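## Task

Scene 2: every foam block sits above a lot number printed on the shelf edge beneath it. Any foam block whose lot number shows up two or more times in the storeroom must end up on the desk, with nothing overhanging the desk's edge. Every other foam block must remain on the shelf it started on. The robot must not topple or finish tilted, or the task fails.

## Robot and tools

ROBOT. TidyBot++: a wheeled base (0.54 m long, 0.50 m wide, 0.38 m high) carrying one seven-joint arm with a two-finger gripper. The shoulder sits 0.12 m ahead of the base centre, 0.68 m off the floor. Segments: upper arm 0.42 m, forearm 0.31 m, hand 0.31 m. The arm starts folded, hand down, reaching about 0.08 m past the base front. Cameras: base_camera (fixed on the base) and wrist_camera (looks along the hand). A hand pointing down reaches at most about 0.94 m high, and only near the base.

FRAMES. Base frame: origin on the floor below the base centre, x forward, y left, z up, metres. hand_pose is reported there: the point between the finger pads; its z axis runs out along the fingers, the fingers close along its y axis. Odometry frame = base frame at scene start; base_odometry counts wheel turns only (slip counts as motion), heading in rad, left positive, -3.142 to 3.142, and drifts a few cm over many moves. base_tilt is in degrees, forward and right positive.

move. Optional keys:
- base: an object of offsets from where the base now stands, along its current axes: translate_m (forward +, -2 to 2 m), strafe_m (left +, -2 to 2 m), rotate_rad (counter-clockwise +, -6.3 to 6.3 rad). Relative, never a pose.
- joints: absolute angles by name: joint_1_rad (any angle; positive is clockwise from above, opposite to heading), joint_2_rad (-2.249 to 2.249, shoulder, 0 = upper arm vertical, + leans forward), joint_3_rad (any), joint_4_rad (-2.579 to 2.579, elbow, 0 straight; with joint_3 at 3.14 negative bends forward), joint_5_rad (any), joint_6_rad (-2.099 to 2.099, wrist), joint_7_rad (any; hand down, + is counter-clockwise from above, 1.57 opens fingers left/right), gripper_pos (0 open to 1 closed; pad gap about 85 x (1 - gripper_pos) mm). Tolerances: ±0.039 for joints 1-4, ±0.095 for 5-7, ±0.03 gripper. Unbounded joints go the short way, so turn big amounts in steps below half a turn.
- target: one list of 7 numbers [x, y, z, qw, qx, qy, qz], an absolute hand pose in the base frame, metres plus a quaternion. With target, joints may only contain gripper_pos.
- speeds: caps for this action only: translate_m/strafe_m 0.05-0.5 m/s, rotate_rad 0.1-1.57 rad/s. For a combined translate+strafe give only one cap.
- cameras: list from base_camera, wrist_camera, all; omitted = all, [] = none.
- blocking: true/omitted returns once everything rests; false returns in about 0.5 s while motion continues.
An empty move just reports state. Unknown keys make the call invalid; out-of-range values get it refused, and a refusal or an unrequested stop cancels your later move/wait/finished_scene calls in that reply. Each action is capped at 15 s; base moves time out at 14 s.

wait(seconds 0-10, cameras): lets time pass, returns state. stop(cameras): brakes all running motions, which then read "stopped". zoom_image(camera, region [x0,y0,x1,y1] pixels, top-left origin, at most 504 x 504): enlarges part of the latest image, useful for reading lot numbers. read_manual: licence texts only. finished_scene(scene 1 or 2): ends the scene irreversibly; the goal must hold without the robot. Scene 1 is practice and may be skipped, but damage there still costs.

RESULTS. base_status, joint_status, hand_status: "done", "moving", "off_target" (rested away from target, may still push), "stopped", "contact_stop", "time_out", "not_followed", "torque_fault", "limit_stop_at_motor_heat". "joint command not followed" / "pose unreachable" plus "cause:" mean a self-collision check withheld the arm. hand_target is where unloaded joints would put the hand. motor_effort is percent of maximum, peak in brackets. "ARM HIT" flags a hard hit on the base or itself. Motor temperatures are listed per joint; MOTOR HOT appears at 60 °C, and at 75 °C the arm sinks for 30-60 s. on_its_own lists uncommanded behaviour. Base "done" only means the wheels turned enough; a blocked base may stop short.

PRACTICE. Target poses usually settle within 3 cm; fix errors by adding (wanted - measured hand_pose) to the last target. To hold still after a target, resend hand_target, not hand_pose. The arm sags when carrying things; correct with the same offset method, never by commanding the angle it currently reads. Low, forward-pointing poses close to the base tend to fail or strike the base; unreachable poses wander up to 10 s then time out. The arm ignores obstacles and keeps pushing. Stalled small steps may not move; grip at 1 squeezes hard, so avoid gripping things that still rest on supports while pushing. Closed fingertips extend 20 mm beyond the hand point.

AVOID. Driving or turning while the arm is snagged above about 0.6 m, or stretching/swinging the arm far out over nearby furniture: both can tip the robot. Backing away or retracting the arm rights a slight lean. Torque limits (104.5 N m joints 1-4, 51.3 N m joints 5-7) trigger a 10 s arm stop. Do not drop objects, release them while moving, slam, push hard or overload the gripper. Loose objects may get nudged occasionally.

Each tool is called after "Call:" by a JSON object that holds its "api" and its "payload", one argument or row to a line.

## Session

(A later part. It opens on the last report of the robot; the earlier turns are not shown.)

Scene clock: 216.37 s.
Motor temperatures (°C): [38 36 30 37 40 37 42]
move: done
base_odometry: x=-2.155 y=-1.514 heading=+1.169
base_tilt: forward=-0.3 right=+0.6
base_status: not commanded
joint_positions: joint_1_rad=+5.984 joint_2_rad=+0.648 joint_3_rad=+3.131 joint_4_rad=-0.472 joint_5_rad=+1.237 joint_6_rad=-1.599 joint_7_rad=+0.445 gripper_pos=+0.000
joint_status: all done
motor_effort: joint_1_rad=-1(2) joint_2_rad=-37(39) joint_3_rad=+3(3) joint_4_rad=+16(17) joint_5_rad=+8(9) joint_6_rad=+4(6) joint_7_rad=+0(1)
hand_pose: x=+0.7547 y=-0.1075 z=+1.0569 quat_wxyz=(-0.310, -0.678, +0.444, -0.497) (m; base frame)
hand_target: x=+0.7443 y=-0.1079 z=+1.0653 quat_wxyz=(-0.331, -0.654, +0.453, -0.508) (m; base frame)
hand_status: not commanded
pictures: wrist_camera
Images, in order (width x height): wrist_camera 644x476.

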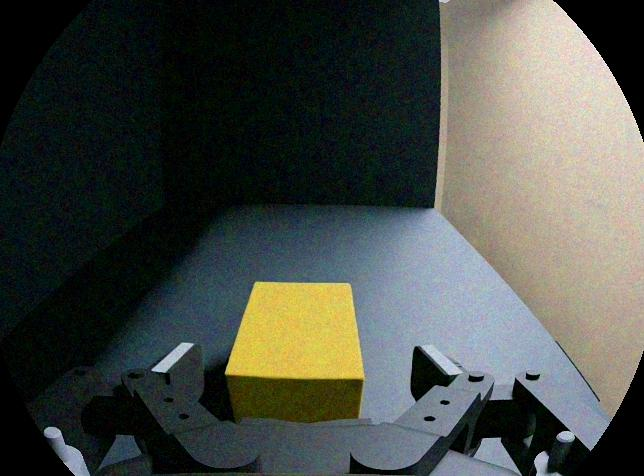

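Call:
{"api": "move", "payload": {
  "joints": {"joint_1_rad": 6.03, "joint_2_rad": 0.677, "joint_4_rad": -0.45},
  "cameras": ["wrist_camera"]
}}

Scene clock: 217.60 s.
Motor temperatures (°C): [38 36 30 37 40 37 42]
move: done
base_odometry: x=-2.155 y=-1.514 heading=+1.169
base_tilt: forward=-0.3 right=+0.6
base_status: not commanded
joint_positions: joint_1_rad=+6.023 joint_2_rad=+0.652 joint_3_rad=+3.131 joint_4_rad=-0.457 joint_5_rad=+1.239 joint_6_rad=-1.599 joint_7_rad=+0.443 gripper_pos=+0.000
joint_status: all done
motor_effort: joint_1_rad=+0(3) joint_2_rad=-37(38) joint_3_rad=+3(3) joint_4_rad=+16(17) joint_5_rad=+9(9) joint_6_rad=+4(4) joint_7_rad=+0(0)
hand_pose: x=+0.7508 y=-0.1324 z=+1.0594 quat_wxyz=(-0.317, -0.666, +0.460, -0.494) (m; base frame)
hand_target: x=+0.7454 y=-0.1459 z=+1.0625 quat_wxyz=(-0.342, -0.635, +0.478, -0.501) (m; base frame)
hand_status: not commanded
pictures: wrist_camera
Images, in order (width x height): wrist_camera 644x476.

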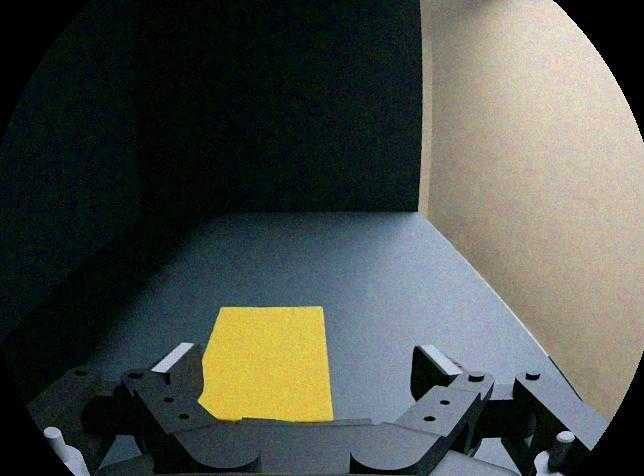

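Call:
{"api": "move", "payload": {
  "joints": {"gripper_pos": 0.25},
  "cameras": ["wrist_camera"]
}}

Call:
{"api": "move", "payload": {
  "joints": {"gripper_pos": 0.62},
  "cameras": ["wrist_camera"]
}}

Scene clock: 218.40 s.
Motor temperatures (°C): [38 36 30 37 40 37 42]
move: done
base_odometry: x=-2.155 y=-1.514 heading=+1.169
base_tilt: forward=-0.3 right=+0.6
base_status: not commanded
joint_positions: joint_1_rad=+6.023 joint_2_rad=+0.652 joint_3_rad=+3.131 joint_4_rad=-0.457 joint_5_rad=+1.239 joint_6_rad=-1.599 joint_7_rad=+0.443 gripper_pos=+0.250
joint_status: all done
motor_effort: joint_1_rad=+0(1) joint_2_rad=-37(38) joint_3_rad=+3(3) joint_4_rad=+16(17) joint_5_rad=+8(9) joint_6_rad=+4(4) joint_7_rad=+0(0)
hand_pose: x=+0.7508 y=-0.1324 z=+1.0594 quat_wxyz=(-0.317, -0.666, +0.460, -0.494) (m; base frame)
hand_target: x=+0.7454 y=-0.1459 z=+1.0625 quat_wxyz=(-0.342, -0.635, +0.478, -0.501) (m; base frame)
hand_status: not commanded
pictures: wrist_camera
Images, in order (width x height): wrist_camera 644x476.

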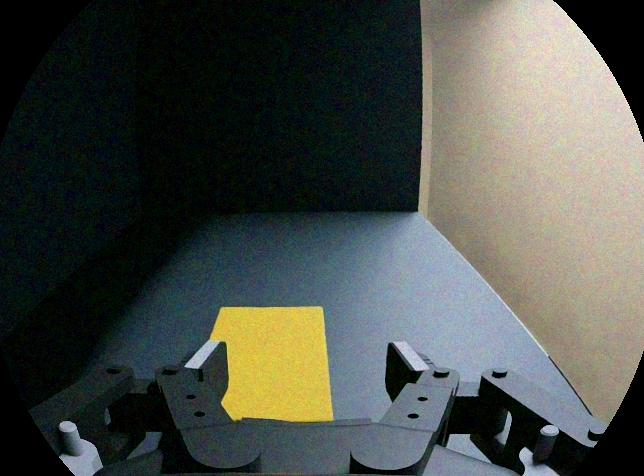

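Scene clock: 219.13 s.
Motor temperatures (°C): [38 36 30 37 40 37 42]
move: done
base_odometry: x=-2.155 y=-1.514 heading=+1.169
base_tilt: forward=-0.3 right=+0.6
base_status: not commanded
joint_positions: joint_1_rad=+6.023 joint_2_rad=+0.652 joint_3_rad=+3.131 joint_4_rad=-0.457 joint_5_rad=+1.242 joint_6_rad=-1.599 joint_7_rad=+0.443 gripper_pos=+0.620
joint_status: all done
motor_effort: joint_1_rad=+0(1) joint_2_rad=-36(38) joint_3_rad=+2(3) joint_4_rad=+16(17) joint_5_rad=+8(8) joint_6_rad=+4(4) joint_7_rad=+0(1)
hand_pose: x=+0.7505 y=-0.1328 z=+1.0602 quat_wxyz=(-0.318, -0.665, +0.461, -0.495) (m; base frame)
hand_target: x=+0.7454 y=-0.1459 z=+1.0625 quat_wxyz=(-0.342, -0.635, +0.478, -0.501) (m; base frame)
hand_status: not commanded
pictures: wrist_camera
Images, in order (width x height): wrist_camera 644x476.

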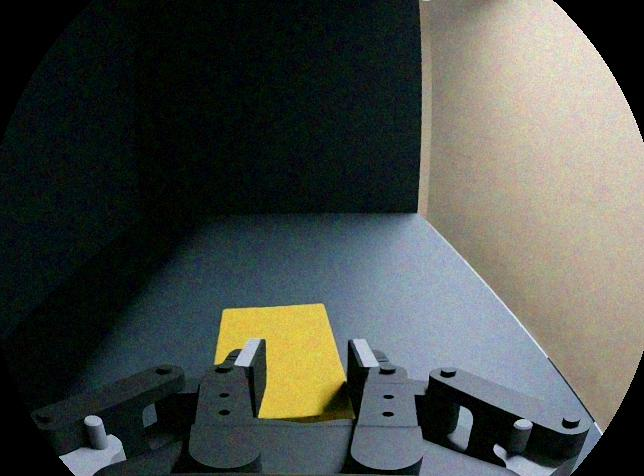

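Call:
{"api": "move", "payload": {
  "joints": {"gripper_pos": 0.0, "joint_4_rad": -0.36},
  "cameras": []
}}

Call:
{"api": "move", "payload": {
  "joints": {"joint_1_rad": 6.02, "joint_2_rad": 0.715},
  "cameras": ["wrist_camera"]
}}

Scene clock: 222.13 s.
Motor temperatures (°C): [38 36 30 37 40 37 42]
move: done
base_odometry: x=-2.155 y=-1.514 heading=+1.169
base_tilt: forward=-0.3 right=+0.6
base_status: not commanded
joint_positions: joint_1_rad=+6.023 joint_2_rad=+0.654 joint_3_rad=+3.131 joint_4_rad=-0.373 joint_5_rad=+1.243 joint_6_rad=-1.599 joint_7_rad=+0.443 gripper_pos=+0.000
joint_status: all done
motor_effort: joint_1_rad=+0(1) joint_2_rad=-37(39) joint_3_rad=+3(3) joint_4_rad=+15(17) joint_5_rad=+8(9) joint_6_rad=+5(5) joint_7_rad=-1(1)
hand_pose: x=+0.7465 y=-0.1342 z=+1.0858 quat_wxyz=(-0.293, -0.648, +0.478, -0.516) (m; base frame)
hand_target: x=+0.7396 y=-0.1474 z=+1.0898 quat_wxyz=(-0.314, -0.616, +0.498, -0.523) (m; base frame)
hand_status: not commanded
pictures: none
No camera images: "cameras" was empty.

Scene clock: 223.00 s.
Motor temperatures (°C): [38 36 30 37 40 37 42]
move: done
base_odometry: x=-2.155 y=-1.514 heading=+1.169
base_tilt: forward=-0.3 right=+0.6
base_status: not commanded
joint_positions: joint_1_rad=+6.023 joint_2_rad=+0.690 joint_3_rad=+3.131 joint_4_rad=-0.372 joint_5_rad=+1.243 joint_6_rad=-1.599 joint_7_rad=+0.443 gripper_pos=+0.000
joint_status: all done
motor_effort: joint_1_rad=-1(2) joint_2_rad=-38(40) joint_3_rad=+3(3) joint_4_rad=+15(17) joint_5_rad=+8(9) joint_6_rad=+4(5) joint_7_rad=+0(1)
hand_pose: x=+0.7601 y=-0.1306 z=+1.0654 quat_wxyz=(-0.304, -0.655, +0.471, -0.507) (m; base frame)
hand_target: x=+0.7556 y=-0.1373 z=+1.0681 quat_wxyz=(-0.323, -0.627, +0.487, -0.516) (m; base frame)
hand_status: not commanded
pictures: wrist_camera
Images, in order (width x height): wrist_camera 644x476.

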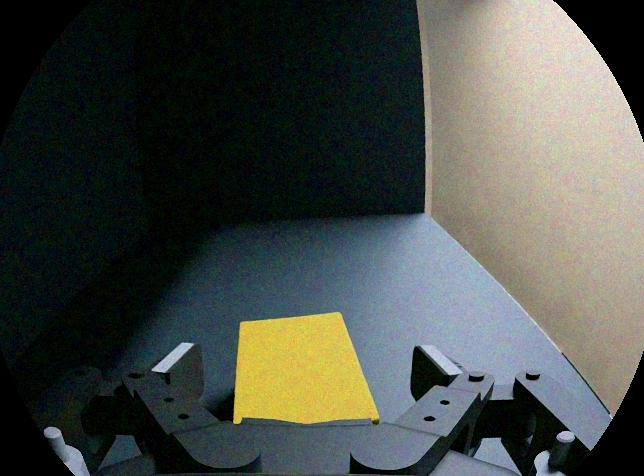

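Centered now. Lower ~2.5 cm in small steps.

Call:
{"api": "move", "payload": {
  "joints": {"joint_2_rad": 0.735, "joint_4_rad": -0.39},
  "cameras": []
}}

Call:
{"api": "move", "payload": {
  "joints": {"joint_2_rad": 0.745, "joint_4_rad": -0.405},
  "cameras": ["wrist_camera"]
}}

Scene clock: 223.93 s.
Motor temperatures (°C): [38 36 30 37 40 37 42]
move: done
base_odometry: x=-2.155 y=-1.514 heading=+1.169
base_tilt: forward=-0.3 right=+0.6
base_status: not commanded
joint_positions: joint_1_rad=+6.023 joint_2_rad=+0.705 joint_3_rad=+3.131 joint_4_rad=-0.376 joint_5_rad=+1.243 joint_6_rad=-1.599 joint_7_rad=+0.443 gripper_pos=+0.000
joint_status: all done
motor_effort: joint_1_rad=+0(1) joint_2_rad=-38(40) joint_3_rad=+3(3) joint_4_rad=+16(16) joint_5_rad=+8(8) joint_6_rad=+4(5) joint_7_rad=+0(1)
hand_pose: x=+0.7659 y=-0.1290 z=+1.0551 quat_wxyz=(-0.310, -0.659, +0.467, -0.502) (m; base frame)
hand_target: x=+0.7646 y=-0.1349 z=+1.0473 quat_wxyz=(-0.339, -0.637, +0.475, -0.504) (m; base frame)
hand_status: not commanded
pictures: none
No camera images: "cameras" was empty.

Scene clock: 224.60 s.
Motor temperatures (°C): [38 36 30 37 40 37 42]
move: done
base_odometry: x=-2.155 y=-1.514 heading=+1.169
base_tilt: forward=-0.3 right=+0.6
base_status: not commanded
joint_positions: joint_1_rad=+6.023 joint_2_rad=+0.713 joint_3_rad=+3.131 joint_4_rad=-0.383 joint_5_rad=+1.243 joint_6_rad=-1.599 joint_7_rad=+0.443 gripper_pos=+0.000
joint_status: all done
motor_effort: joint_1_rad=-1(1) joint_2_rad=-39(41) joint_3_rad=+3(3) joint_4_rad=+17(17) joint_5_rad=+8(8) joint_6_rad=+5(5) joint_7_rad=+0(0)
hand_pose: x=+0.7691 y=-0.1282 z=+1.0484 quat_wxyz=(-0.315, -0.662, +0.464, -0.498) (m; base frame)
hand_target: x=+0.7688 y=-0.1337 z=+1.0368 quat_wxyz=(-0.346, -0.642, +0.469, -0.497) (m; base frame)
hand_status: not commanded
pictures: wrist_camera
Images, in order (width x height): wrist_camera 644x476.

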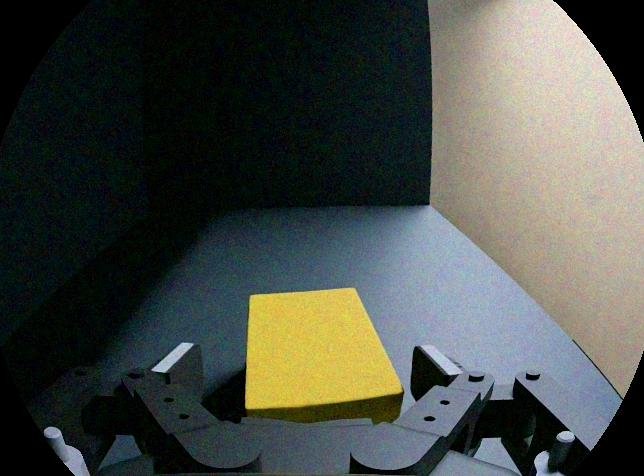

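Call:
{"api": "move", "payload": {
  "joints": {"joint_2_rad": 0.752, "joint_4_rad": -0.412},
  "cameras": []
}}

Call:
{"api": "move", "payload": {
  "joints": {"gripper_pos": 0.62},
  "cameras": ["wrist_camera"]
}}

Scene clock: 225.33 s.
Motor temperatures (°C): [38 36 30 37 40 37 42]
move: done
base_odometry: x=-2.155 y=-1.514 heading=+1.169
base_tilt: forward=-0.3 right=+0.6
base_status: not commanded
joint_positions: joint_1_rad=+6.023 joint_2_rad=+0.719 joint_3_rad=+3.131 joint_4_rad=-0.386 joint_5_rad=+1.243 joint_6_rad=-1.599 joint_7_rad=+0.443 gripper_pos=+0.000
joint_status: all done
motor_effort: joint_1_rad=-1(1) joint_2_rad=-39(40) joint_3_rad=+3(3) joint_4_rad=+16(17) joint_5_rad=+8(9) joint_6_rad=+3(4) joint_7_rad=+0(0)
hand_pose: x=+0.7712 y=-0.1276 z=+1.0441 quat_wxyz=(-0.317, -0.663, +0.462, -0.496) (m; base frame)
hand_target: x=+0.7715 y=-0.1330 z=+1.0304 quat_wxyz=(-0.351, -0.645, +0.466, -0.494) (m; base frame)
hand_status: not commanded
pictures: none
No camera images: "cameras" was empty.

Scene clock: 226.23 s.
Motor temperatures (°C): [38 36 30 37 40 37 42]
move: off_target
base_odometry: x=-2.155 y=-1.514 heading=+1.169
base_tilt: forward=-0.3 right=+0.6
base_status: not commanded
joint_positions: joint_1_rad=+6.023 joint_2_rad=+0.719 joint_3_rad=+3.131 joint_4_rad=-0.386 joint_5_rad=+1.246 joint_6_rad=-1.599 joint_7_rad=+0.443 gripper_pos=+0.427
joint_status: gripper_pos off_target (ended at +0.427, target +0.620)
motor_effort: joint_1_rad=+0(1) joint_2_rad=-38(40) joint_3_rad=+3(3) joint_4_rad=+15(16) joint_5_rad=+8(8) joint_6_rad=+4(5) joint_7_rad=+0(0)
hand_pose: x=+0.7710 y=-0.1280 z=+1.0446 quat_wxyz=(-0.318, -0.663, +0.462, -0.497) (m; base frame)
hand_target: x=+0.7715 y=-0.1330 z=+1.0304 quat_wxyz=(-0.351, -0.645, +0.466, -0.494) (m; base frame)
hand_status: not commanded
pictures: wrist_camera
Images, in order (width x height): wrist_camera 644x476.

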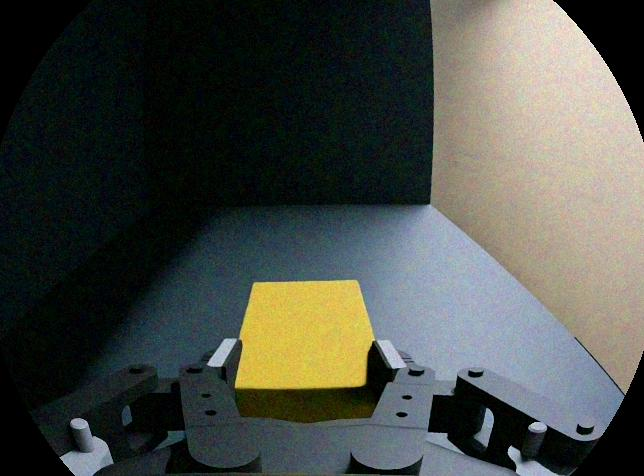

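Call:
{"api": "move", "payload": {
  "joints": {"joint_2_rad": 0.66, "joint_4_rad": -0.32},
  "cameras": []
}}

Call:
{"api": "move", "payload": {
  "joints": {"joint_2_rad": 0.45, "joint_4_rad": -0.48},
  "cameras": ["wrist_camera"]
}}

Call:
{"api": "move", "payload": {
  "joints": {"joint_2_rad": -0.7, "joint_4_rad": -1.76},
  "cameras": ["wrist_camera"]
}}

Call:
{"api": "move", "payload": {
  "base": {"translate_m": -0.05},
  "joints": {"joint_1_rad": 6.283, "joint_5_rad": 0, "joint_6_rad": -0.5, "joint_7_rad": 1.53},
  "cameras": []
}}

Call:
{"api": "move", "payload": {
  "base": {"rotate_rad": -1.169}
}}

Scene clock: 227.70 s.
Motor temperatures (°C): [38 36 30 37 40 37 42]
move: done
base_odometry: x=-2.155 y=-1.514 heading=+1.169
base_tilt: forward=-0.3 right=+0.6
base_status: not commanded
joint_positions: joint_1_rad=+6.023 joint_2_rad=+0.643 joint_3_rad=+3.131 joint_4_rad=-0.331 joint_5_rad=+1.248 joint_6_rad=-1.599 joint_7_rad=+0.443 gripper_pos=+0.427
joint_status: all done
motor_effort: joint_1_rad=-1(1) joint_2_rad=-37(44) joint_3_rad=+3(4) joint_4_rad=+15(19) joint_5_rad=+8(9) joint_6_rad=+5(6) joint_7_rad=+0(1)
hand_pose: x=+0.7381 y=-0.1370 z=+1.1066 quat_wxyz=(-0.278, -0.635, +0.489, -0.530) (m; base frame)
hand_target: x=+0.7307 y=-0.1440 z=+1.1112 quat_wxyz=(-0.293, -0.606, +0.507, -0.538) (m; base frame)
hand_status: not commanded
pictures: none
No camera images: "cameras" was empty.

Scene clock: 229.23 s.
Motor temperatures (°C): [38 36 30 37 40 37 42]
move: done
base_odometry: x=-2.155 y=-1.514 heading=+1.169
base_tilt: forward=-0.3 right=+0.6
base_status: not commanded
joint_positions: joint_1_rad=+6.023 joint_2_rad=+0.433 joint_3_rad=+3.131 joint_4_rad=-0.453 joint_5_rad=+1.248 joint_6_rad=-1.599 joint_7_rad=+0.443 gripper_pos=+0.427
joint_status: all done
motor_effort: joint_1_rad=-1(1) joint_2_rad=-29(40) joint_3_rad=+2(3) joint_4_rad=+15(17) joint_5_rad=+7(9) joint_6_rad=+5(6) joint_7_rad=+0(1)
hand_pose: x=+0.6563 y=-0.1585 z=+1.1792 quat_wxyz=(-0.249, -0.614, +0.506, -0.551) (m; base frame)
hand_target: x=+0.6533 y=-0.1648 z=+1.1723 quat_wxyz=(-0.276, -0.595, +0.518, -0.549) (m; base frame)
hand_status: not commanded
pictures: wrist_camera
Images, in order (width x height): wrist_camera 644x476.

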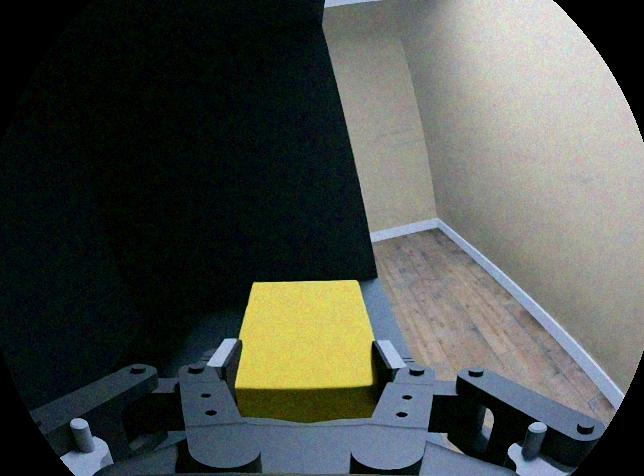

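Scene clock: 231.77 s.
Motor temperatures (°C): [38 36 30 37 40 37 42]
move: done
base_odometry: x=-2.155 y=-1.514 heading=+1.169
base_tilt: forward=-0.4 right=+0.6
base_status: not commanded
joint_positions: joint_1_rad=+6.023 joint_2_rad=-0.685 joint_3_rad=+3.131 joint_4_rad=-1.731 joint_5_rad=+1.248 joint_6_rad=-1.599 joint_7_rad=+0.443 gripper_pos=+0.427
joint_status: all done
motor_effort: joint_1_rad=+0(1) joint_2_rad=+8(31) joint_3_rad=-2(3) joint_4_rad=+15(16) joint_5_rad=+8(9) joint_6_rad=+5(6) joint_7_rad=+0(1)
hand_pose: x=+0.2424 y=-0.2682 z=+1.0769 quat_wxyz=(-0.304, -0.647, +0.471, -0.516) (m; base frame)
hand_target: x=+0.2265 y=-0.2797 z=+1.0773 quat_wxyz=(-0.319, -0.623, +0.489, -0.520) (m; base frame)
hand_status: not commanded
pictures: wrist_camera
Images, in order (width x height): wrist_camera 644x476.

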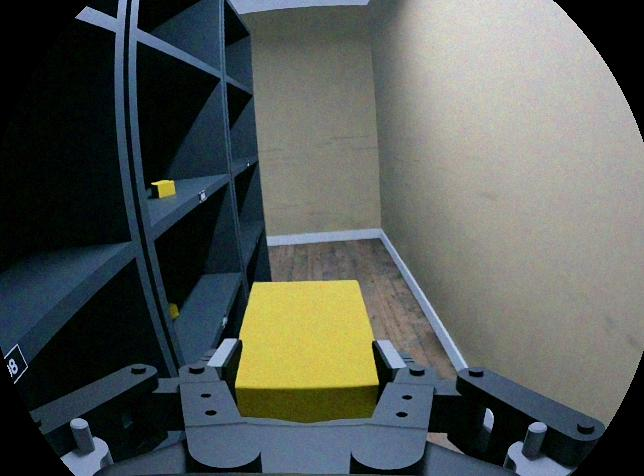

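Scene clock: 233.77 s.
Motor temperatures (°C): [38 36 30 37 40 37 42]
move: done
base_odometry: x=-2.175 y=-1.560 heading=+1.169
base_tilt: forward=-0.3 right=+0.6
base_status: done
joint_positions: joint_1_rad=+6.264 joint_2_rad=-0.694 joint_3_rad=+3.132 joint_4_rad=-1.735 joint_5_rad=+0.073 joint_6_rad=-0.560 joint_7_rad=+1.485 gripper_pos=+0.427
joint_status: all done
motor_effort: joint_1_rad=+0(2) joint_2_rad=+3(9) joint_3_rad=+1(3) joint_4_rad=+20(21) joint_5_rad=+1(9) joint_6_rad=+9(10) joint_7_rad=+0(1)
hand_pose: x=+0.4321 y=+0.0004 z=+1.1553 quat_wxyz=(+0.002, -0.717, +0.011, -0.697) (m; base frame)
hand_target: x=+0.4334 y=+0.0023 z=+1.1607 quat_wxyz=(+0.015, -0.703, +0.013, -0.711) (m; base frame)
hand_status: not commanded
pictures: none
No camera images: "cameras" was empty.

Scene clock: 235.80 s.
Motor temperatures (°C): [38 36 30 37 40 37 42]
move: done
base_odometry: x=-2.175 y=-1.560 heading=+0.001
base_tilt: forward=-0.4 right=+0.6
base_status: done
joint_positions: joint_1_rad=+6.268 joint_2_rad=-0.694 joint_3_rad=+3.134 joint_4_rad=-1.735 joint_5_rad=+0.068 joint_6_rad=-0.557 joint_7_rad=+1.487 gripper_pos=+0.427
joint_status: not commanded
motor_effort: joint_1_rad=+0(1) joint_2_rad=+3(4) joint_3_rad=+1(4) joint_4_rad=+20(22) joint_5_rad=+1(2) joint_6_rad=+9(10) joint_7_rad=-1(1)
hand_pose: x=+0.4321 y=-0.0011 z=+1.1561 quat_wxyz=(+0.002, -0.716, +0.013, -0.698) (m; base frame)
hand_target: x=+0.4334 y=+0.0023 z=+1.1607 quat_wxyz=(+0.015, -0.703, +0.013, -0.711) (m; base frame)
hand_status: not commanded
pictures: base_camera, wrist_camera
Images, in order (width x height): base_camera 644x364, wrist_camera 644x476.

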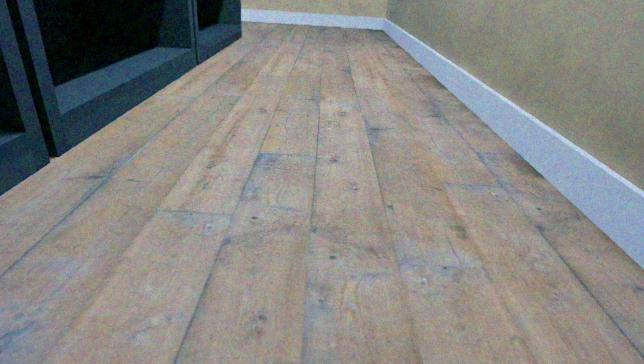

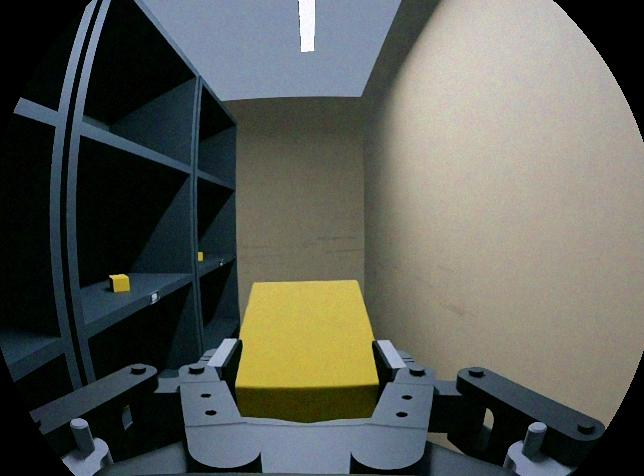

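Call:
{"api": "move", "payload": {
  "base": {"translate_m": 1.65},
  "joints": {"joint_1_rad": 4.75, "joint_6_rad": -0.9},
  "cameras": ["wrist_camera"]
}}

Call:
{"api": "move", "payload": {
  "base": {"translate_m": 0.9},
  "cameras": ["wrist_camera"]
}}

Scene clock: 240.83 s.
Motor temperatures (°C): [38 36 30 37 40 37 42]
move: done
base_odometry: x=-0.525 y=-1.559 heading=+0.000
base_tilt: forward=-0.3 right=+0.6
base_status: done
joint_positions: joint_1_rad=+4.768 joint_2_rad=-0.697 joint_3_rad=+3.135 joint_4_rad=-1.735 joint_5_rad=+0.067 joint_6_rad=-0.853 joint_7_rad=+1.487 gripper_pos=+0.427
joint_status: all done
motor_effort: joint_1_rad=+0(2) joint_2_rad=+4(8) joint_3_rad=+1(2) joint_4_rad=+21(22) joint_5_rad=+1(1) joint_6_rad=+9(10) joint_7_rad=+0(1)
hand_pose: x=+0.1466 y=+0.2947 z=+1.0667 quat_wxyz=(+0.396, -0.607, -0.536, -0.432) (m; base frame)
hand_target: x=+0.1279 y=+0.2910 z=+1.0392 quat_wxyz=(+0.394, -0.609, -0.564, -0.393) (m; base frame)
hand_status: not commanded
pictures: wrist_camera
Images, in order (width x height): wrist_camera 644x476.

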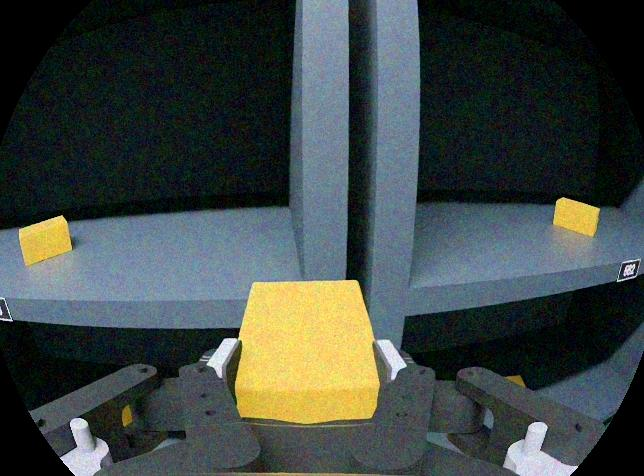

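Scene clock: 244.00 s.
Motor temperatures (°C): [38 36 30 37 40 37 42]
move: done
base_odometry: x=+0.375 y=-1.559 heading=-0.001
base_tilt: forward=-0.3 right=+0.6
base_status: done
joint_positions: joint_1_rad=+4.767 joint_2_rad=-0.697 joint_3_rad=+3.136 joint_4_rad=-1.735 joint_5_rad=+0.065 joint_6_rad=-0.853 joint_7_rad=+1.487 gripper_pos=+0.427
joint_status: not commanded
motor_effort: joint_1_rad=+0(1) joint_2_rad=+4(5) joint_3_rad=+1(2) joint_4_rad=+20(21) joint_5_rad=+1(2) joint_6_rad=+9(9) joint_7_rad=+0(1)
hand_pose: x=+0.1464 y=+0.2947 z=+1.0666 quat_wxyz=(+0.397, -0.607, -0.536, -0.431) (m; base frame)
hand_target: x=+0.1279 y=+0.2910 z=+1.0392 quat_wxyz=(+0.394, -0.609, -0.564, -0.393) (m; base frame)
hand_status: not commanded
pictures: wrist_camera
Images, in order (width x height): wrist_camera 644x476.

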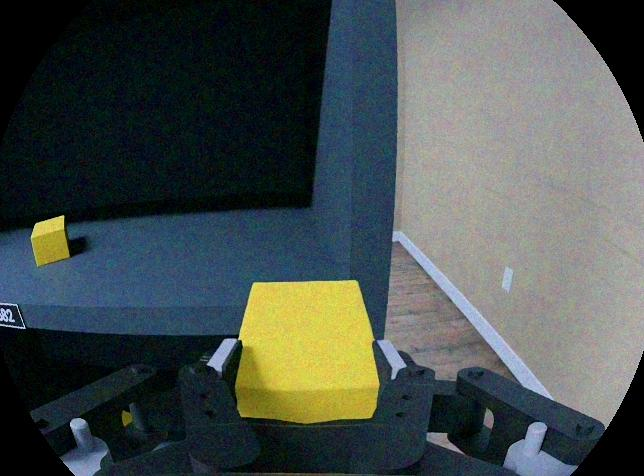

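Call:
{"api": "move", "payload": {
  "joints": {"joint_6_rad": -1.55, "joint_1_rad": 4.3},
  "cameras": ["wrist_camera"]
}}

Scene clock: 246.30 s.
Motor temperatures (°C): [38 36 30 37 40 37 42]
move: done
base_odometry: x=+0.375 y=-1.559 heading=-0.001
base_tilt: forward=-0.3 right=+0.6
base_status: not commanded
joint_positions: joint_1_rad=+4.319 joint_2_rad=-0.697 joint_3_rad=+3.136 joint_4_rad=-1.735 joint_5_rad=+0.065 joint_6_rad=-1.499 joint_7_rad=+1.487 gripper_pos=+0.427
joint_status: all done
motor_effort: joint_1_rad=+0(2) joint_2_rad=+6(7) joint_3_rad=+1(1) joint_4_rad=+18(20) joint_5_rad=+1(2) joint_6_rad=+5(9) joint_7_rad=+0(1)
hand_pose: x=+0.0669 y=+0.1704 z=+0.9086 quat_wxyz=(+0.238, -0.566, -0.768, -0.183) (m; base frame)
hand_target: x=+0.0529 y=+0.1468 z=+0.8890 quat_wxyz=(+0.223, -0.544, -0.797, -0.140) (m; base frame)
hand_status: not commanded
pictures: wrist_camera
Images, in order (width x height): wrist_camera 644x476.

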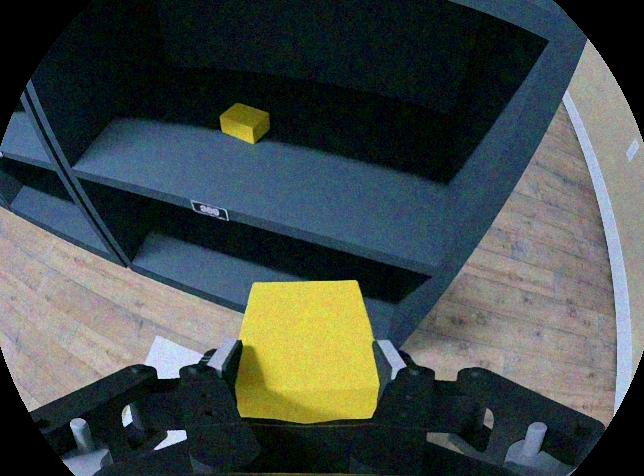

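Excellent; do the same for bay 2.

Call:
{"api": "zoom_image", "payload": {
  "camera": "wrist_camera",
  "region": [185, 190, 235, 228]
}}

Call:
{"api": "move", "payload": {
  "base": {"translate_m": -0.75},
  "cameras": ["wrist_camera"]
}}

Call:
{"api": "zoom_image", "payload": {
  "camera": "wrist_camera",
  "region": [170, 170, 270, 240]
}}

Scaled by 10.080.

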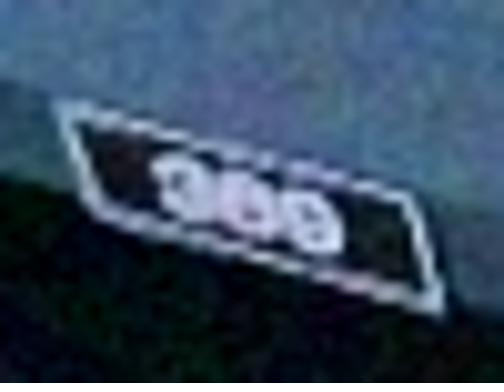

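Scene clock: 249.47 s.
Motor temperatures (°C): [38 36 30 37 40 37 42]
move: done
base_odometry: x=-0.375 y=-1.558 heading=-0.003
base_tilt: forward=-0.4 right=+0.6
base_status: done
joint_positions: joint_1_rad=+4.316 joint_2_rad=-0.697 joint_3_rad=+3.138 joint_4_rad=-1.735 joint_5_rad=+0.061 joint_6_rad=-1.503 joint_7_rad=+1.487 gripper_pos=+0.427
joint_status: not commanded
motor_effort: joint_1_rad=+0(1) joint_2_rad=+6(8) joint_3_rad=+1(2) joint_4_rad=+17(19) joint_5_rad=+1(2) joint_6_rad=+5(6) joint_7_rad=+0(1)
hand_pose: x=+0.0662 y=+0.1690 z=+0.9078 quat_wxyz=(+0.237, -0.566, -0.769, -0.179) (m; base frame)
hand_target: x=+0.0529 y=+0.1468 z=+0.8890 quat_wxyz=(+0.223, -0.544, -0.797, -0.140) (m; base frame)
hand_status: not commanded
pictures: wrist_camera
Images, in order (width x height): wrist_camera 644x476.

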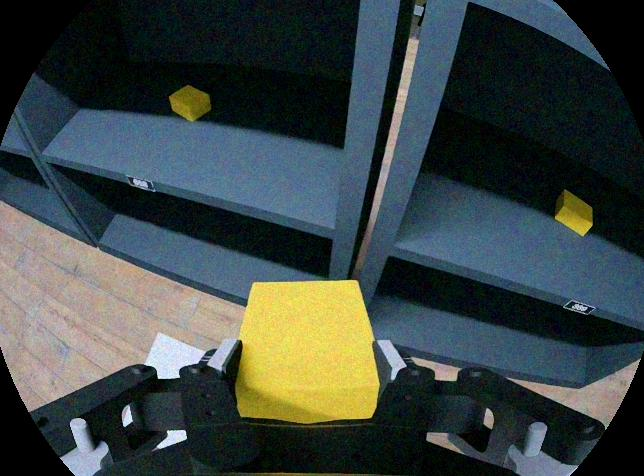

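Scaled by 5.040.

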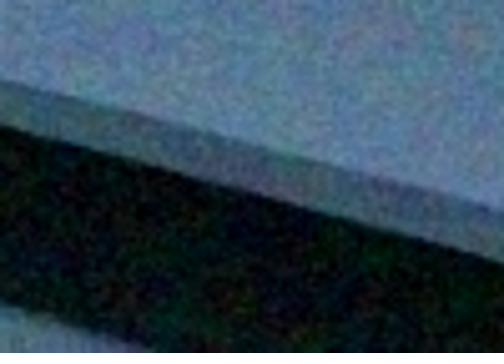

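Call:
{"api": "zoom_image", "payload": {
  "camera": "wrist_camera",
  "region": [115, 165, 165, 203]
}}

Call:
{"api": "move", "payload": {
  "base": {"translate_m": -0.12},
  "cameras": ["wrist_camera"]
}}

Call:
{"api": "zoom_image", "payload": {
  "camera": "wrist_camera",
  "region": [180, 185, 230, 223]
}}

Scaled by 10.080.

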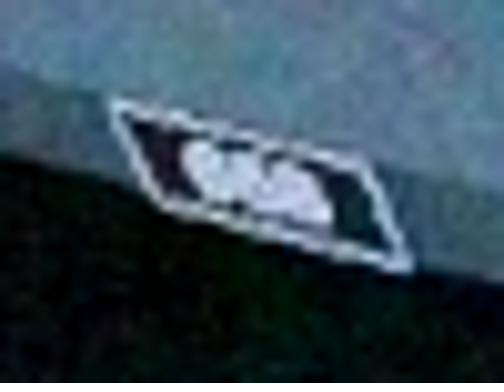

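Scene clock: 251.00 s.
Motor temperatures (°C): [38 36 30 37 40 37 42]
move: done
base_odometry: x=-0.495 y=-1.558 heading=-0.004
base_tilt: forward=-0.3 right=+0.6
base_status: done
joint_positions: joint_1_rad=+4.316 joint_2_rad=-0.697 joint_3_rad=+3.138 joint_4_rad=-1.735 joint_5_rad=+0.059 joint_6_rad=-1.503 joint_7_rad=+1.487 gripper_pos=+0.427
joint_status: not commanded
motor_effort: joint_1_rad=+0(1) joint_2_rad=+7(7) joint_3_rad=+1(3) joint_4_rad=+18(19) joint_5_rad=+1(2) joint_6_rad=+5(6) joint_7_rad=+0(1)
hand_pose: x=+0.0656 y=+0.1687 z=+0.9077 quat_wxyz=(+0.237, -0.566, -0.769, -0.179) (m; base frame)
hand_target: x=+0.0529 y=+0.1468 z=+0.8890 quat_wxyz=(+0.223, -0.544, -0.797, -0.140) (m; base frame)
hand_status: not commanded
pictures: wrist_camera
Images, in order (width x height): wrist_camera 644x476.

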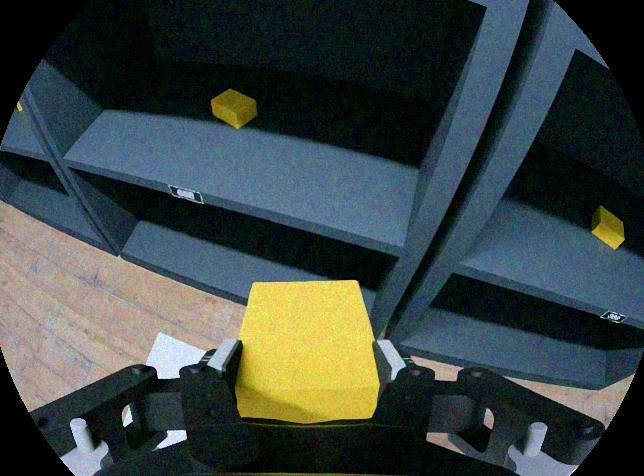

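Scaled by 10.080.

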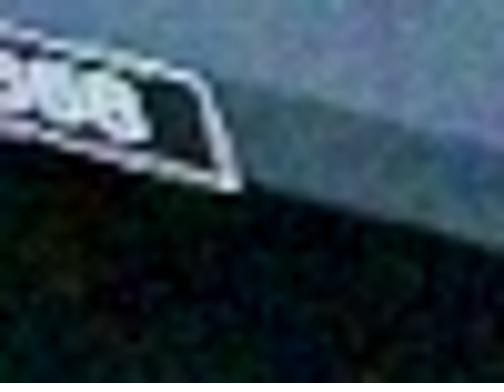

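Rats; zoom properly.

Call:
{"api": "zoom_image", "payload": {
  "camera": "wrist_camera",
  "region": [165, 178, 209, 208]
}}

Call:
{"api": "move", "payload": {
  "base": {"translate_m": -0.15},
  "cameras": ["wrist_camera"]
}}

Call:
{"api": "zoom_image", "payload": {
  "camera": "wrist_camera",
  "region": [220, 185, 290, 235]
}}

Scaled by 11.455.

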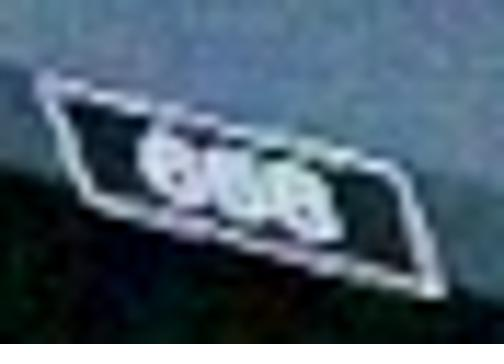

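Scene clock: 252.63 s.
Motor temperatures (°C): [38 36 30 37 40 37 42]
move: done
base_odometry: x=-0.645 y=-1.557 heading=-0.005
base_tilt: forward=-0.4 right=+0.6
base_status: done
joint_positions: joint_1_rad=+4.315 joint_2_rad=-0.697 joint_3_rad=+3.138 joint_4_rad=-1.735 joint_5_rad=+0.058 joint_6_rad=-1.504 joint_7_rad=+1.487 gripper_pos=+0.427
joint_status: not commanded
motor_effort: joint_1_rad=+0(1) joint_2_rad=+6(7) joint_3_rad=+1(2) joint_4_rad=+18(19) joint_5_rad=+1(2) joint_6_rad=+6(6) joint_7_rad=+0(0)
hand_pose: x=+0.0653 y=+0.1685 z=+0.9076 quat_wxyz=(+0.238, -0.565, -0.769, -0.178) (m; base frame)
hand_target: x=+0.0529 y=+0.1468 z=+0.8890 quat_wxyz=(+0.223, -0.544, -0.797, -0.140) (m; base frame)
hand_status: not commanded
pictures: wrist_camera
Images, in order (width x height): wrist_camera 644x476.

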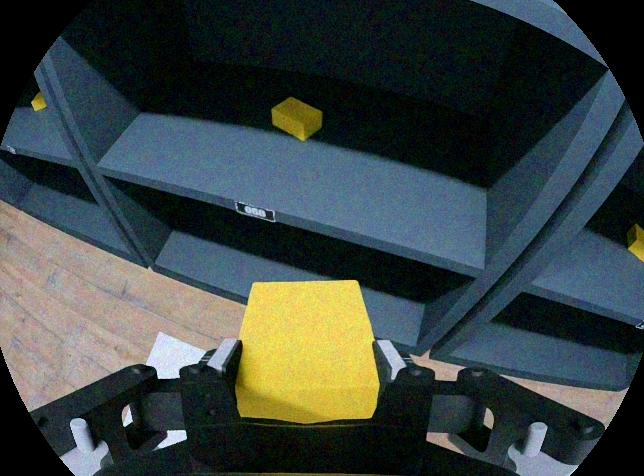

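Scaled by 7.200.

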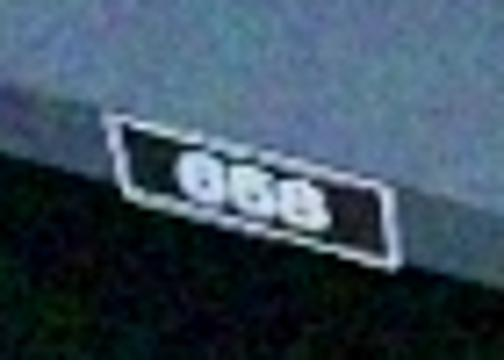

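Call:
{"api": "zoom_image", "payload": {
  "camera": "wrist_camera",
  "region": [240, 202, 270, 222]
}}

Call:
{"api": "move", "payload": {
  "joints": {"joint_6_rad": -1.3, "joint_1_rad": 4.6},
  "cameras": ["wrist_camera"]
}}

Call:
{"api": "zoom_image", "payload": {
  "camera": "wrist_camera",
  "region": [100, 180, 240, 280]
}}

Scaled by 16.800.

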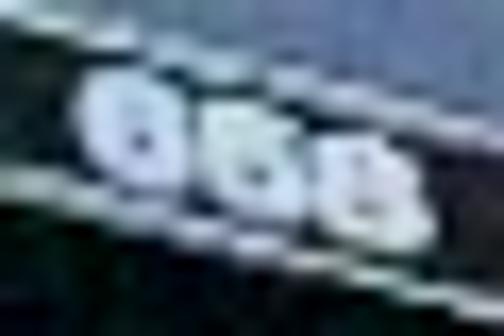

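Scene clock: 254.27 s.
Motor temperatures (°C): [38 36 30 37 40 37 42]
move: done
base_odometry: x=-0.645 y=-1.557 heading=-0.005
base_tilt: forward=-0.4 right=+0.6
base_status: not commanded
joint_positions: joint_1_rad=+4.582 joint_2_rad=-0.697 joint_3_rad=+3.138 joint_4_rad=-1.735 joint_5_rad=+0.058 joint_6_rad=-1.357 joint_7_rad=+1.487 gripper_pos=+0.427
joint_status: all done
motor_effort: joint_1_rad=+0(2) joint_2_rad=+5(7) joint_3_rad=+1(1) joint_4_rad=+19(19) joint_5_rad=+1(2) joint_6_rad=+7(7) joint_7_rad=+0(1)
hand_pose: x=+0.1063 y=+0.2120 z=+0.9360 quat_wxyz=(+0.265, -0.644, -0.672, -0.252) (m; base frame)
hand_target: x=+0.0922 y=+0.2208 z=+0.9363 quat_wxyz=(+0.289, -0.629, -0.677, -0.248) (m; base frame)
hand_status: not commanded
pictures: wrist_camera
Images, in order (width x height): wrist_camera 644x476.

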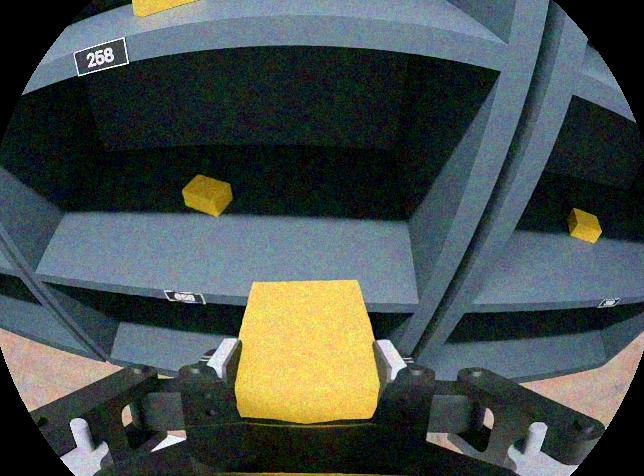

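Scaled by 3.600.

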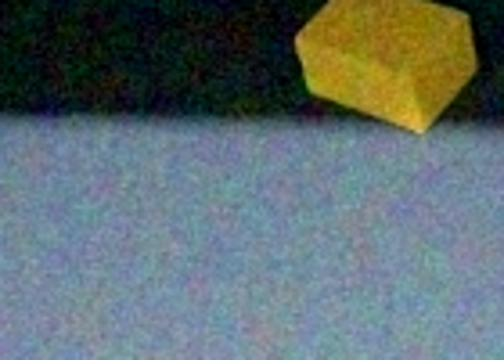

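Call:
{"api": "move", "payload": {
  "base": {"translate_m": 1.995},
  "joints": {"joint_6_rad": -0.5, "joint_1_rad": 6.283},
  "cameras": []
}}

Call:
{"api": "move", "payload": {
  "base": {"rotate_rad": 1.575},
  "cameras": ["wrist_camera"]
}}

Call:
{"api": "move", "payload": {
  "base": {"translate_m": 1.5},
  "cameras": []
}}

Call:
{"api": "move", "payload": {
  "base": {"strafe_m": 1.0, "translate_m": 0.2}
}}

Scene clock: 260.03 s.
Motor temperatures (°C): [38 36 30 37 40 37 42]
move: done
TORQUE WARNING: joint_2_rad reached its warning level (56.7 N m). A warning alone does not stop the arm.
base_odometry: x=+1.349 y=-1.567 heading=-0.006
base_tilt: forward=-0.4 right=+0.6
base_status: done
joint_positions: joint_1_rad=+6.273 joint_2_rad=-0.945 joint_3_rad=+3.140 joint_4_rad=-1.647 joint_5_rad=+0.057 joint_6_rad=-0.479 joint_7_rad=+1.494 gripper_pos=+0.618
joint_status: all done
on_its_own: gripper_pos moved +0.191 to your old target +0.620
motor_effort: joint_1_rad=-2(3) joint_2_rad=+61(70) joint_3_rad=+0(4) joint_4_rad=-4(21) joint_5_rad=+0(3) joint_6_rad=+4(20) joint_7_rad=+0(2)
hand_pose: x=+0.2690 y=-0.0045 z=+1.2865 quat_wxyz=(+0.008, -0.557, +0.015, -0.831) (m; base frame)
hand_target: x=+0.4334 y=+0.0023 z=+1.1607 quat_wxyz=(+0.015, -0.703, +0.014, -0.711) (m; base frame)
hand_status: not commanded
pictures: none
No camera images: "cameras" was empty.

Scene clock: 265.07 s.
Motor temperatures (°C): [38 36 30 37 40 37 42]
move: time_out
base_odometry: x=+1.328 y=-1.550 heading=+0.210
base_tilt: forward=-0.4 right=+0.6
base_status: rotate_rad time_out (by the wheels' count: +0.215 of +1.575)
joint_positions: joint_1_rad=+6.298 joint_2_rad=-0.935 joint_3_rad=+3.169 joint_4_rad=-1.649 joint_5_rad=+0.056 joint_6_rad=-0.469 joint_7_rad=+1.498 gripper_pos=+0.620
joint_status: not commanded
motor_effort: joint_1_rad=-5(12) joint_2_rad=+59(69) joint_3_rad=-5(13) joint_4_rad=-7(10) joint_5_rad=-4(8) joint_6_rad=+1(9) joint_7_rad=-1(2)
hand_pose: x=+0.2742 y=-0.0245 z=+1.2867 quat_wxyz=(-0.004, -0.557, +0.035, -0.830) (m; base frame)
hand_target: x=+0.4334 y=+0.0023 z=+1.1607 quat_wxyz=(+0.015, -0.703, +0.014, -0.711) (m; base frame)
hand_status: not commanded
pictures: wrist_camera
Images, in order (width x height): wrist_camera 644x476.

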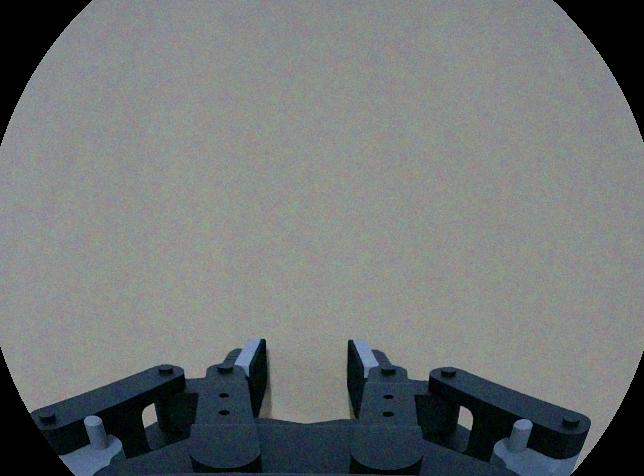

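not run: a stop that you did not command came earlier in this reply.

not run: a stop that you did not command came earlier in this reply.

Call:
{"api": "move", "payload": {
  "base": {"translate_m": -0.3}
}}

Call:
{"api": "move", "payload": {
  "joints": {"joint_6_rad": -1.4, "gripper_pos": 0}
}}

Scene clock: 267.13 s.
Motor temperatures (°C): [38 36 30 37 40 37 42]
move: done
base_odometry: x=+1.035 y=-1.613 heading=+0.210
base_tilt: forward=-0.4 right=+0.6
base_status: done
joint_positions: joint_1_rad=+6.297 joint_2_rad=-0.701 joint_3_rad=+3.150 joint_4_rad=-1.757 joint_5_rad=+0.056 joint_6_rad=-0.487 joint_7_rad=+1.498 gripper_pos=+0.620
joint_status: not commanded
motor_effort: joint_1_rad=+0(5) joint_2_rad=+3(60) joint_3_rad=+0(5) joint_4_rad=+21(24) joint_5_rad=+1(4) joint_6_rad=+9(11) joint_7_rad=+0(1)
hand_pose: x=+0.4324 y=-0.0159 z=+1.1667 quat_wxyz=(-0.006, -0.697, +0.027, -0.717) (m; base frame)
hand_target: x=+0.4334 y=+0.0023 z=+1.1607 quat_wxyz=(+0.015, -0.703, +0.014, -0.711) (m; base frame)
hand_status: not commanded
pictures: base_camera, wrist_camera
Images, in order (width x height): base_camera 644x364, wrist_camera 644x476.

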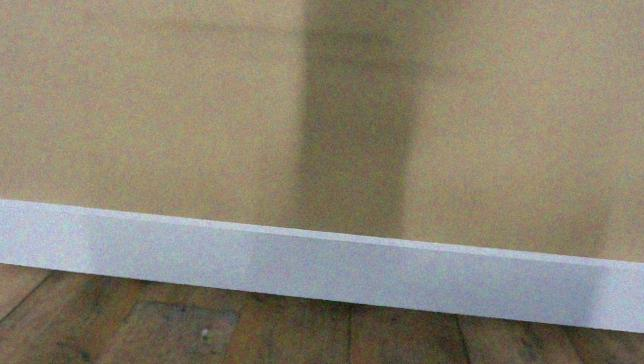

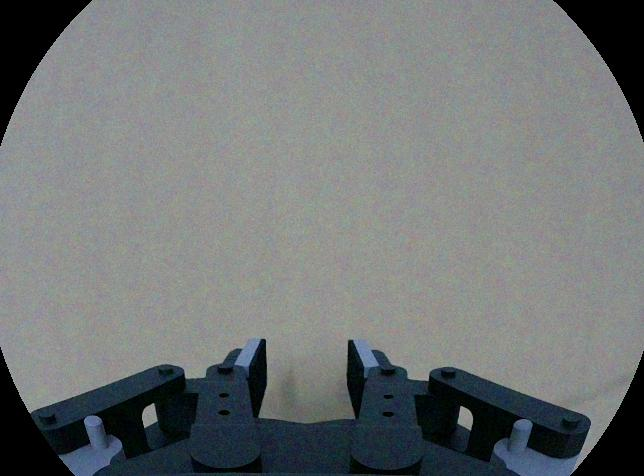

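Scene clock: 268.73 s.
Motor temperatures (°C): [38 36 30 37 40 37 42]
move: done
base_odometry: x=+1.035 y=-1.613 heading=+0.210
base_tilt: forward=-0.4 right=+0.6
base_status: not commanded
joint_positions: joint_1_rad=+6.297 joint_2_rad=-0.701 joint_3_rad=+3.150 joint_4_rad=-1.757 joint_5_rad=+0.056 joint_6_rad=-1.354 joint_7_rad=+1.498 gripper_pos=+0.000
joint_status: all done
motor_effort: joint_1_rad=+0(1) joint_2_rad=+6(6) joint_3_rad=+1(1) joint_4_rad=+18(21) joint_5_rad=+1(1) joint_6_rad=+6(9) joint_7_rad=+0(1)
hand_pose: x=+0.3288 y=-0.0213 z=+0.9269 quat_wxyz=(-0.016, -0.932, +0.049, -0.358) (m; base frame)
hand_target: x=+0.3183 y=+0.0019 z=+0.9156 quat_wxyz=(+0.007, -0.942, +0.018, -0.334) (m; base frame)
hand_status: not commanded
pictures: base_camera, wrist_camera
Images, in order (width x height): base_camera 644x364, wrist_camera 644x476.

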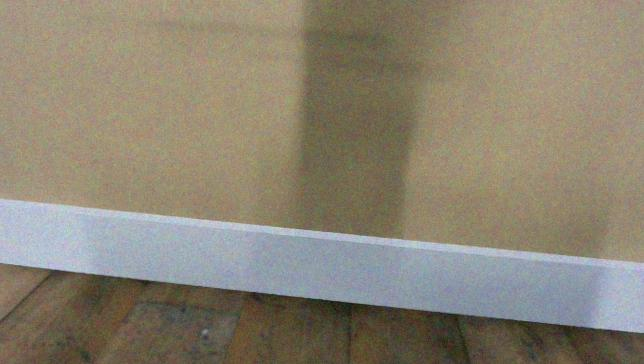

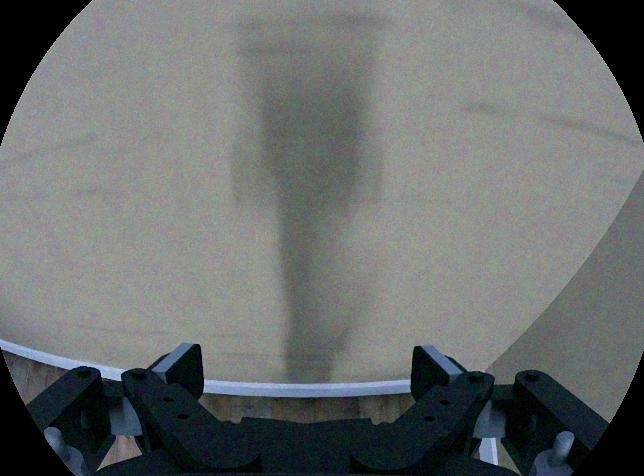

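Call:
{"api": "move", "payload": {
  "base": {"translate_m": -0.4},
  "cameras": ["base_camera"]
}}

Call:
{"api": "move", "payload": {
  "joints": {"joint_1_rad": 6.28, "joint_2_rad": -0.3, "joint_4_rad": -1.9, "joint_6_rad": -1.3}
}}

Scene clock: 271.07 s.
Motor temperatures (°C): [38 36 30 37 40 37 42]
move: done
base_odometry: x=+0.644 y=-1.696 heading=+0.211
base_tilt: forward=-0.4 right=+0.6
base_status: done
joint_positions: joint_1_rad=+6.297 joint_2_rad=-0.703 joint_3_rad=+3.150 joint_4_rad=-1.757 joint_5_rad=+0.056 joint_6_rad=-1.357 joint_7_rad=+1.498 gripper_pos=+0.000
joint_status: not commanded
motor_effort: joint_1_rad=+0(1) joint_2_rad=+6(9) joint_3_rad=+0(1) joint_4_rad=+18(20) joint_5_rad=+1(1) joint_6_rad=+7(7) joint_7_rad=+0(1)
hand_pose: x=+0.3275 y=-0.0213 z=+0.9269 quat_wxyz=(-0.016, -0.932, +0.049, -0.358) (m; base frame)
hand_target: x=+0.3183 y=+0.0019 z=+0.9156 quat_wxyz=(+0.007, -0.942, +0.018, -0.334) (m; base frame)
hand_status: not commanded
pictures: base_camera
Images, in order (width x height): base_camera 644x364.

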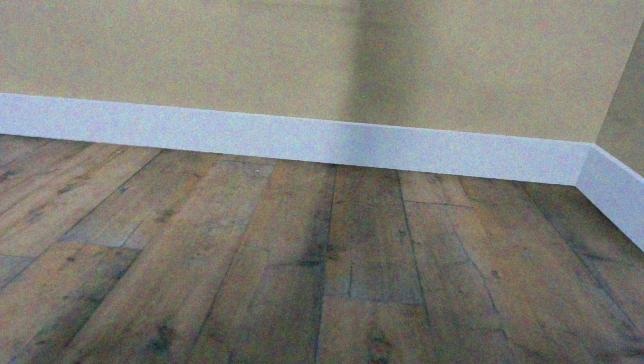

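Scene clock: 272.60 s.
Motor temperatures (°C): [38 36 30 37 40 37 42]
move: done
base_odometry: x=+0.644 y=-1.696 heading=+0.211
base_tilt: forward=-0.4 right=+0.6
base_status: not commanded
joint_positions: joint_1_rad=+6.297 joint_2_rad=-0.312 joint_3_rad=+3.150 joint_4_rad=-1.871 joint_5_rad=+0.056 joint_6_rad=-1.347 joint_7_rad=+1.498 gripper_pos=+0.000
joint_status: all done
motor_effort: joint_1_rad=+0(1) joint_2_rad=-7(9) joint_3_rad=+0(1) joint_4_rad=+19(21) joint_5_rad=+1(1) joint_6_rad=+3(7) joint_7_rad=+0(1)
hand_pose: x=+0.3767 y=-0.0216 z=+0.7838 quat_wxyz=(-0.023, -0.992, +0.044, -0.118) (m; base frame)
hand_target: x=+0.3833 y=+0.0026 z=+0.7723 quat_wxyz=(+0.003, -0.993, +0.018, -0.120) (m; base frame)
hand_status: not commanded
pictures: base_camera, wrist_camera
Images, in order (width x height): base_camera 644x364, wrist_camera 644x476.

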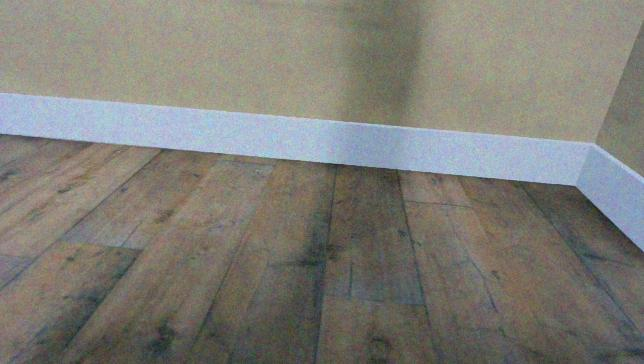

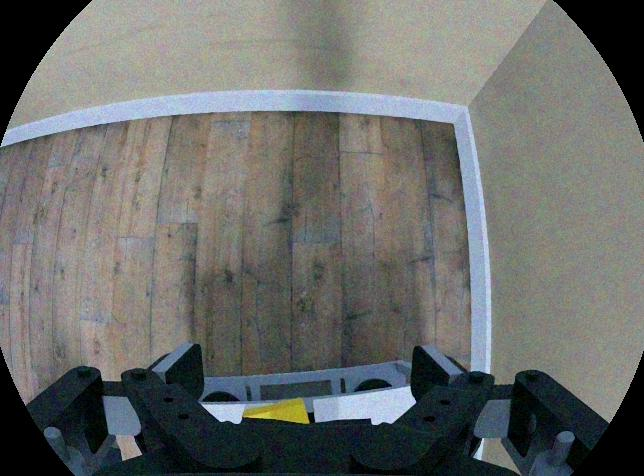

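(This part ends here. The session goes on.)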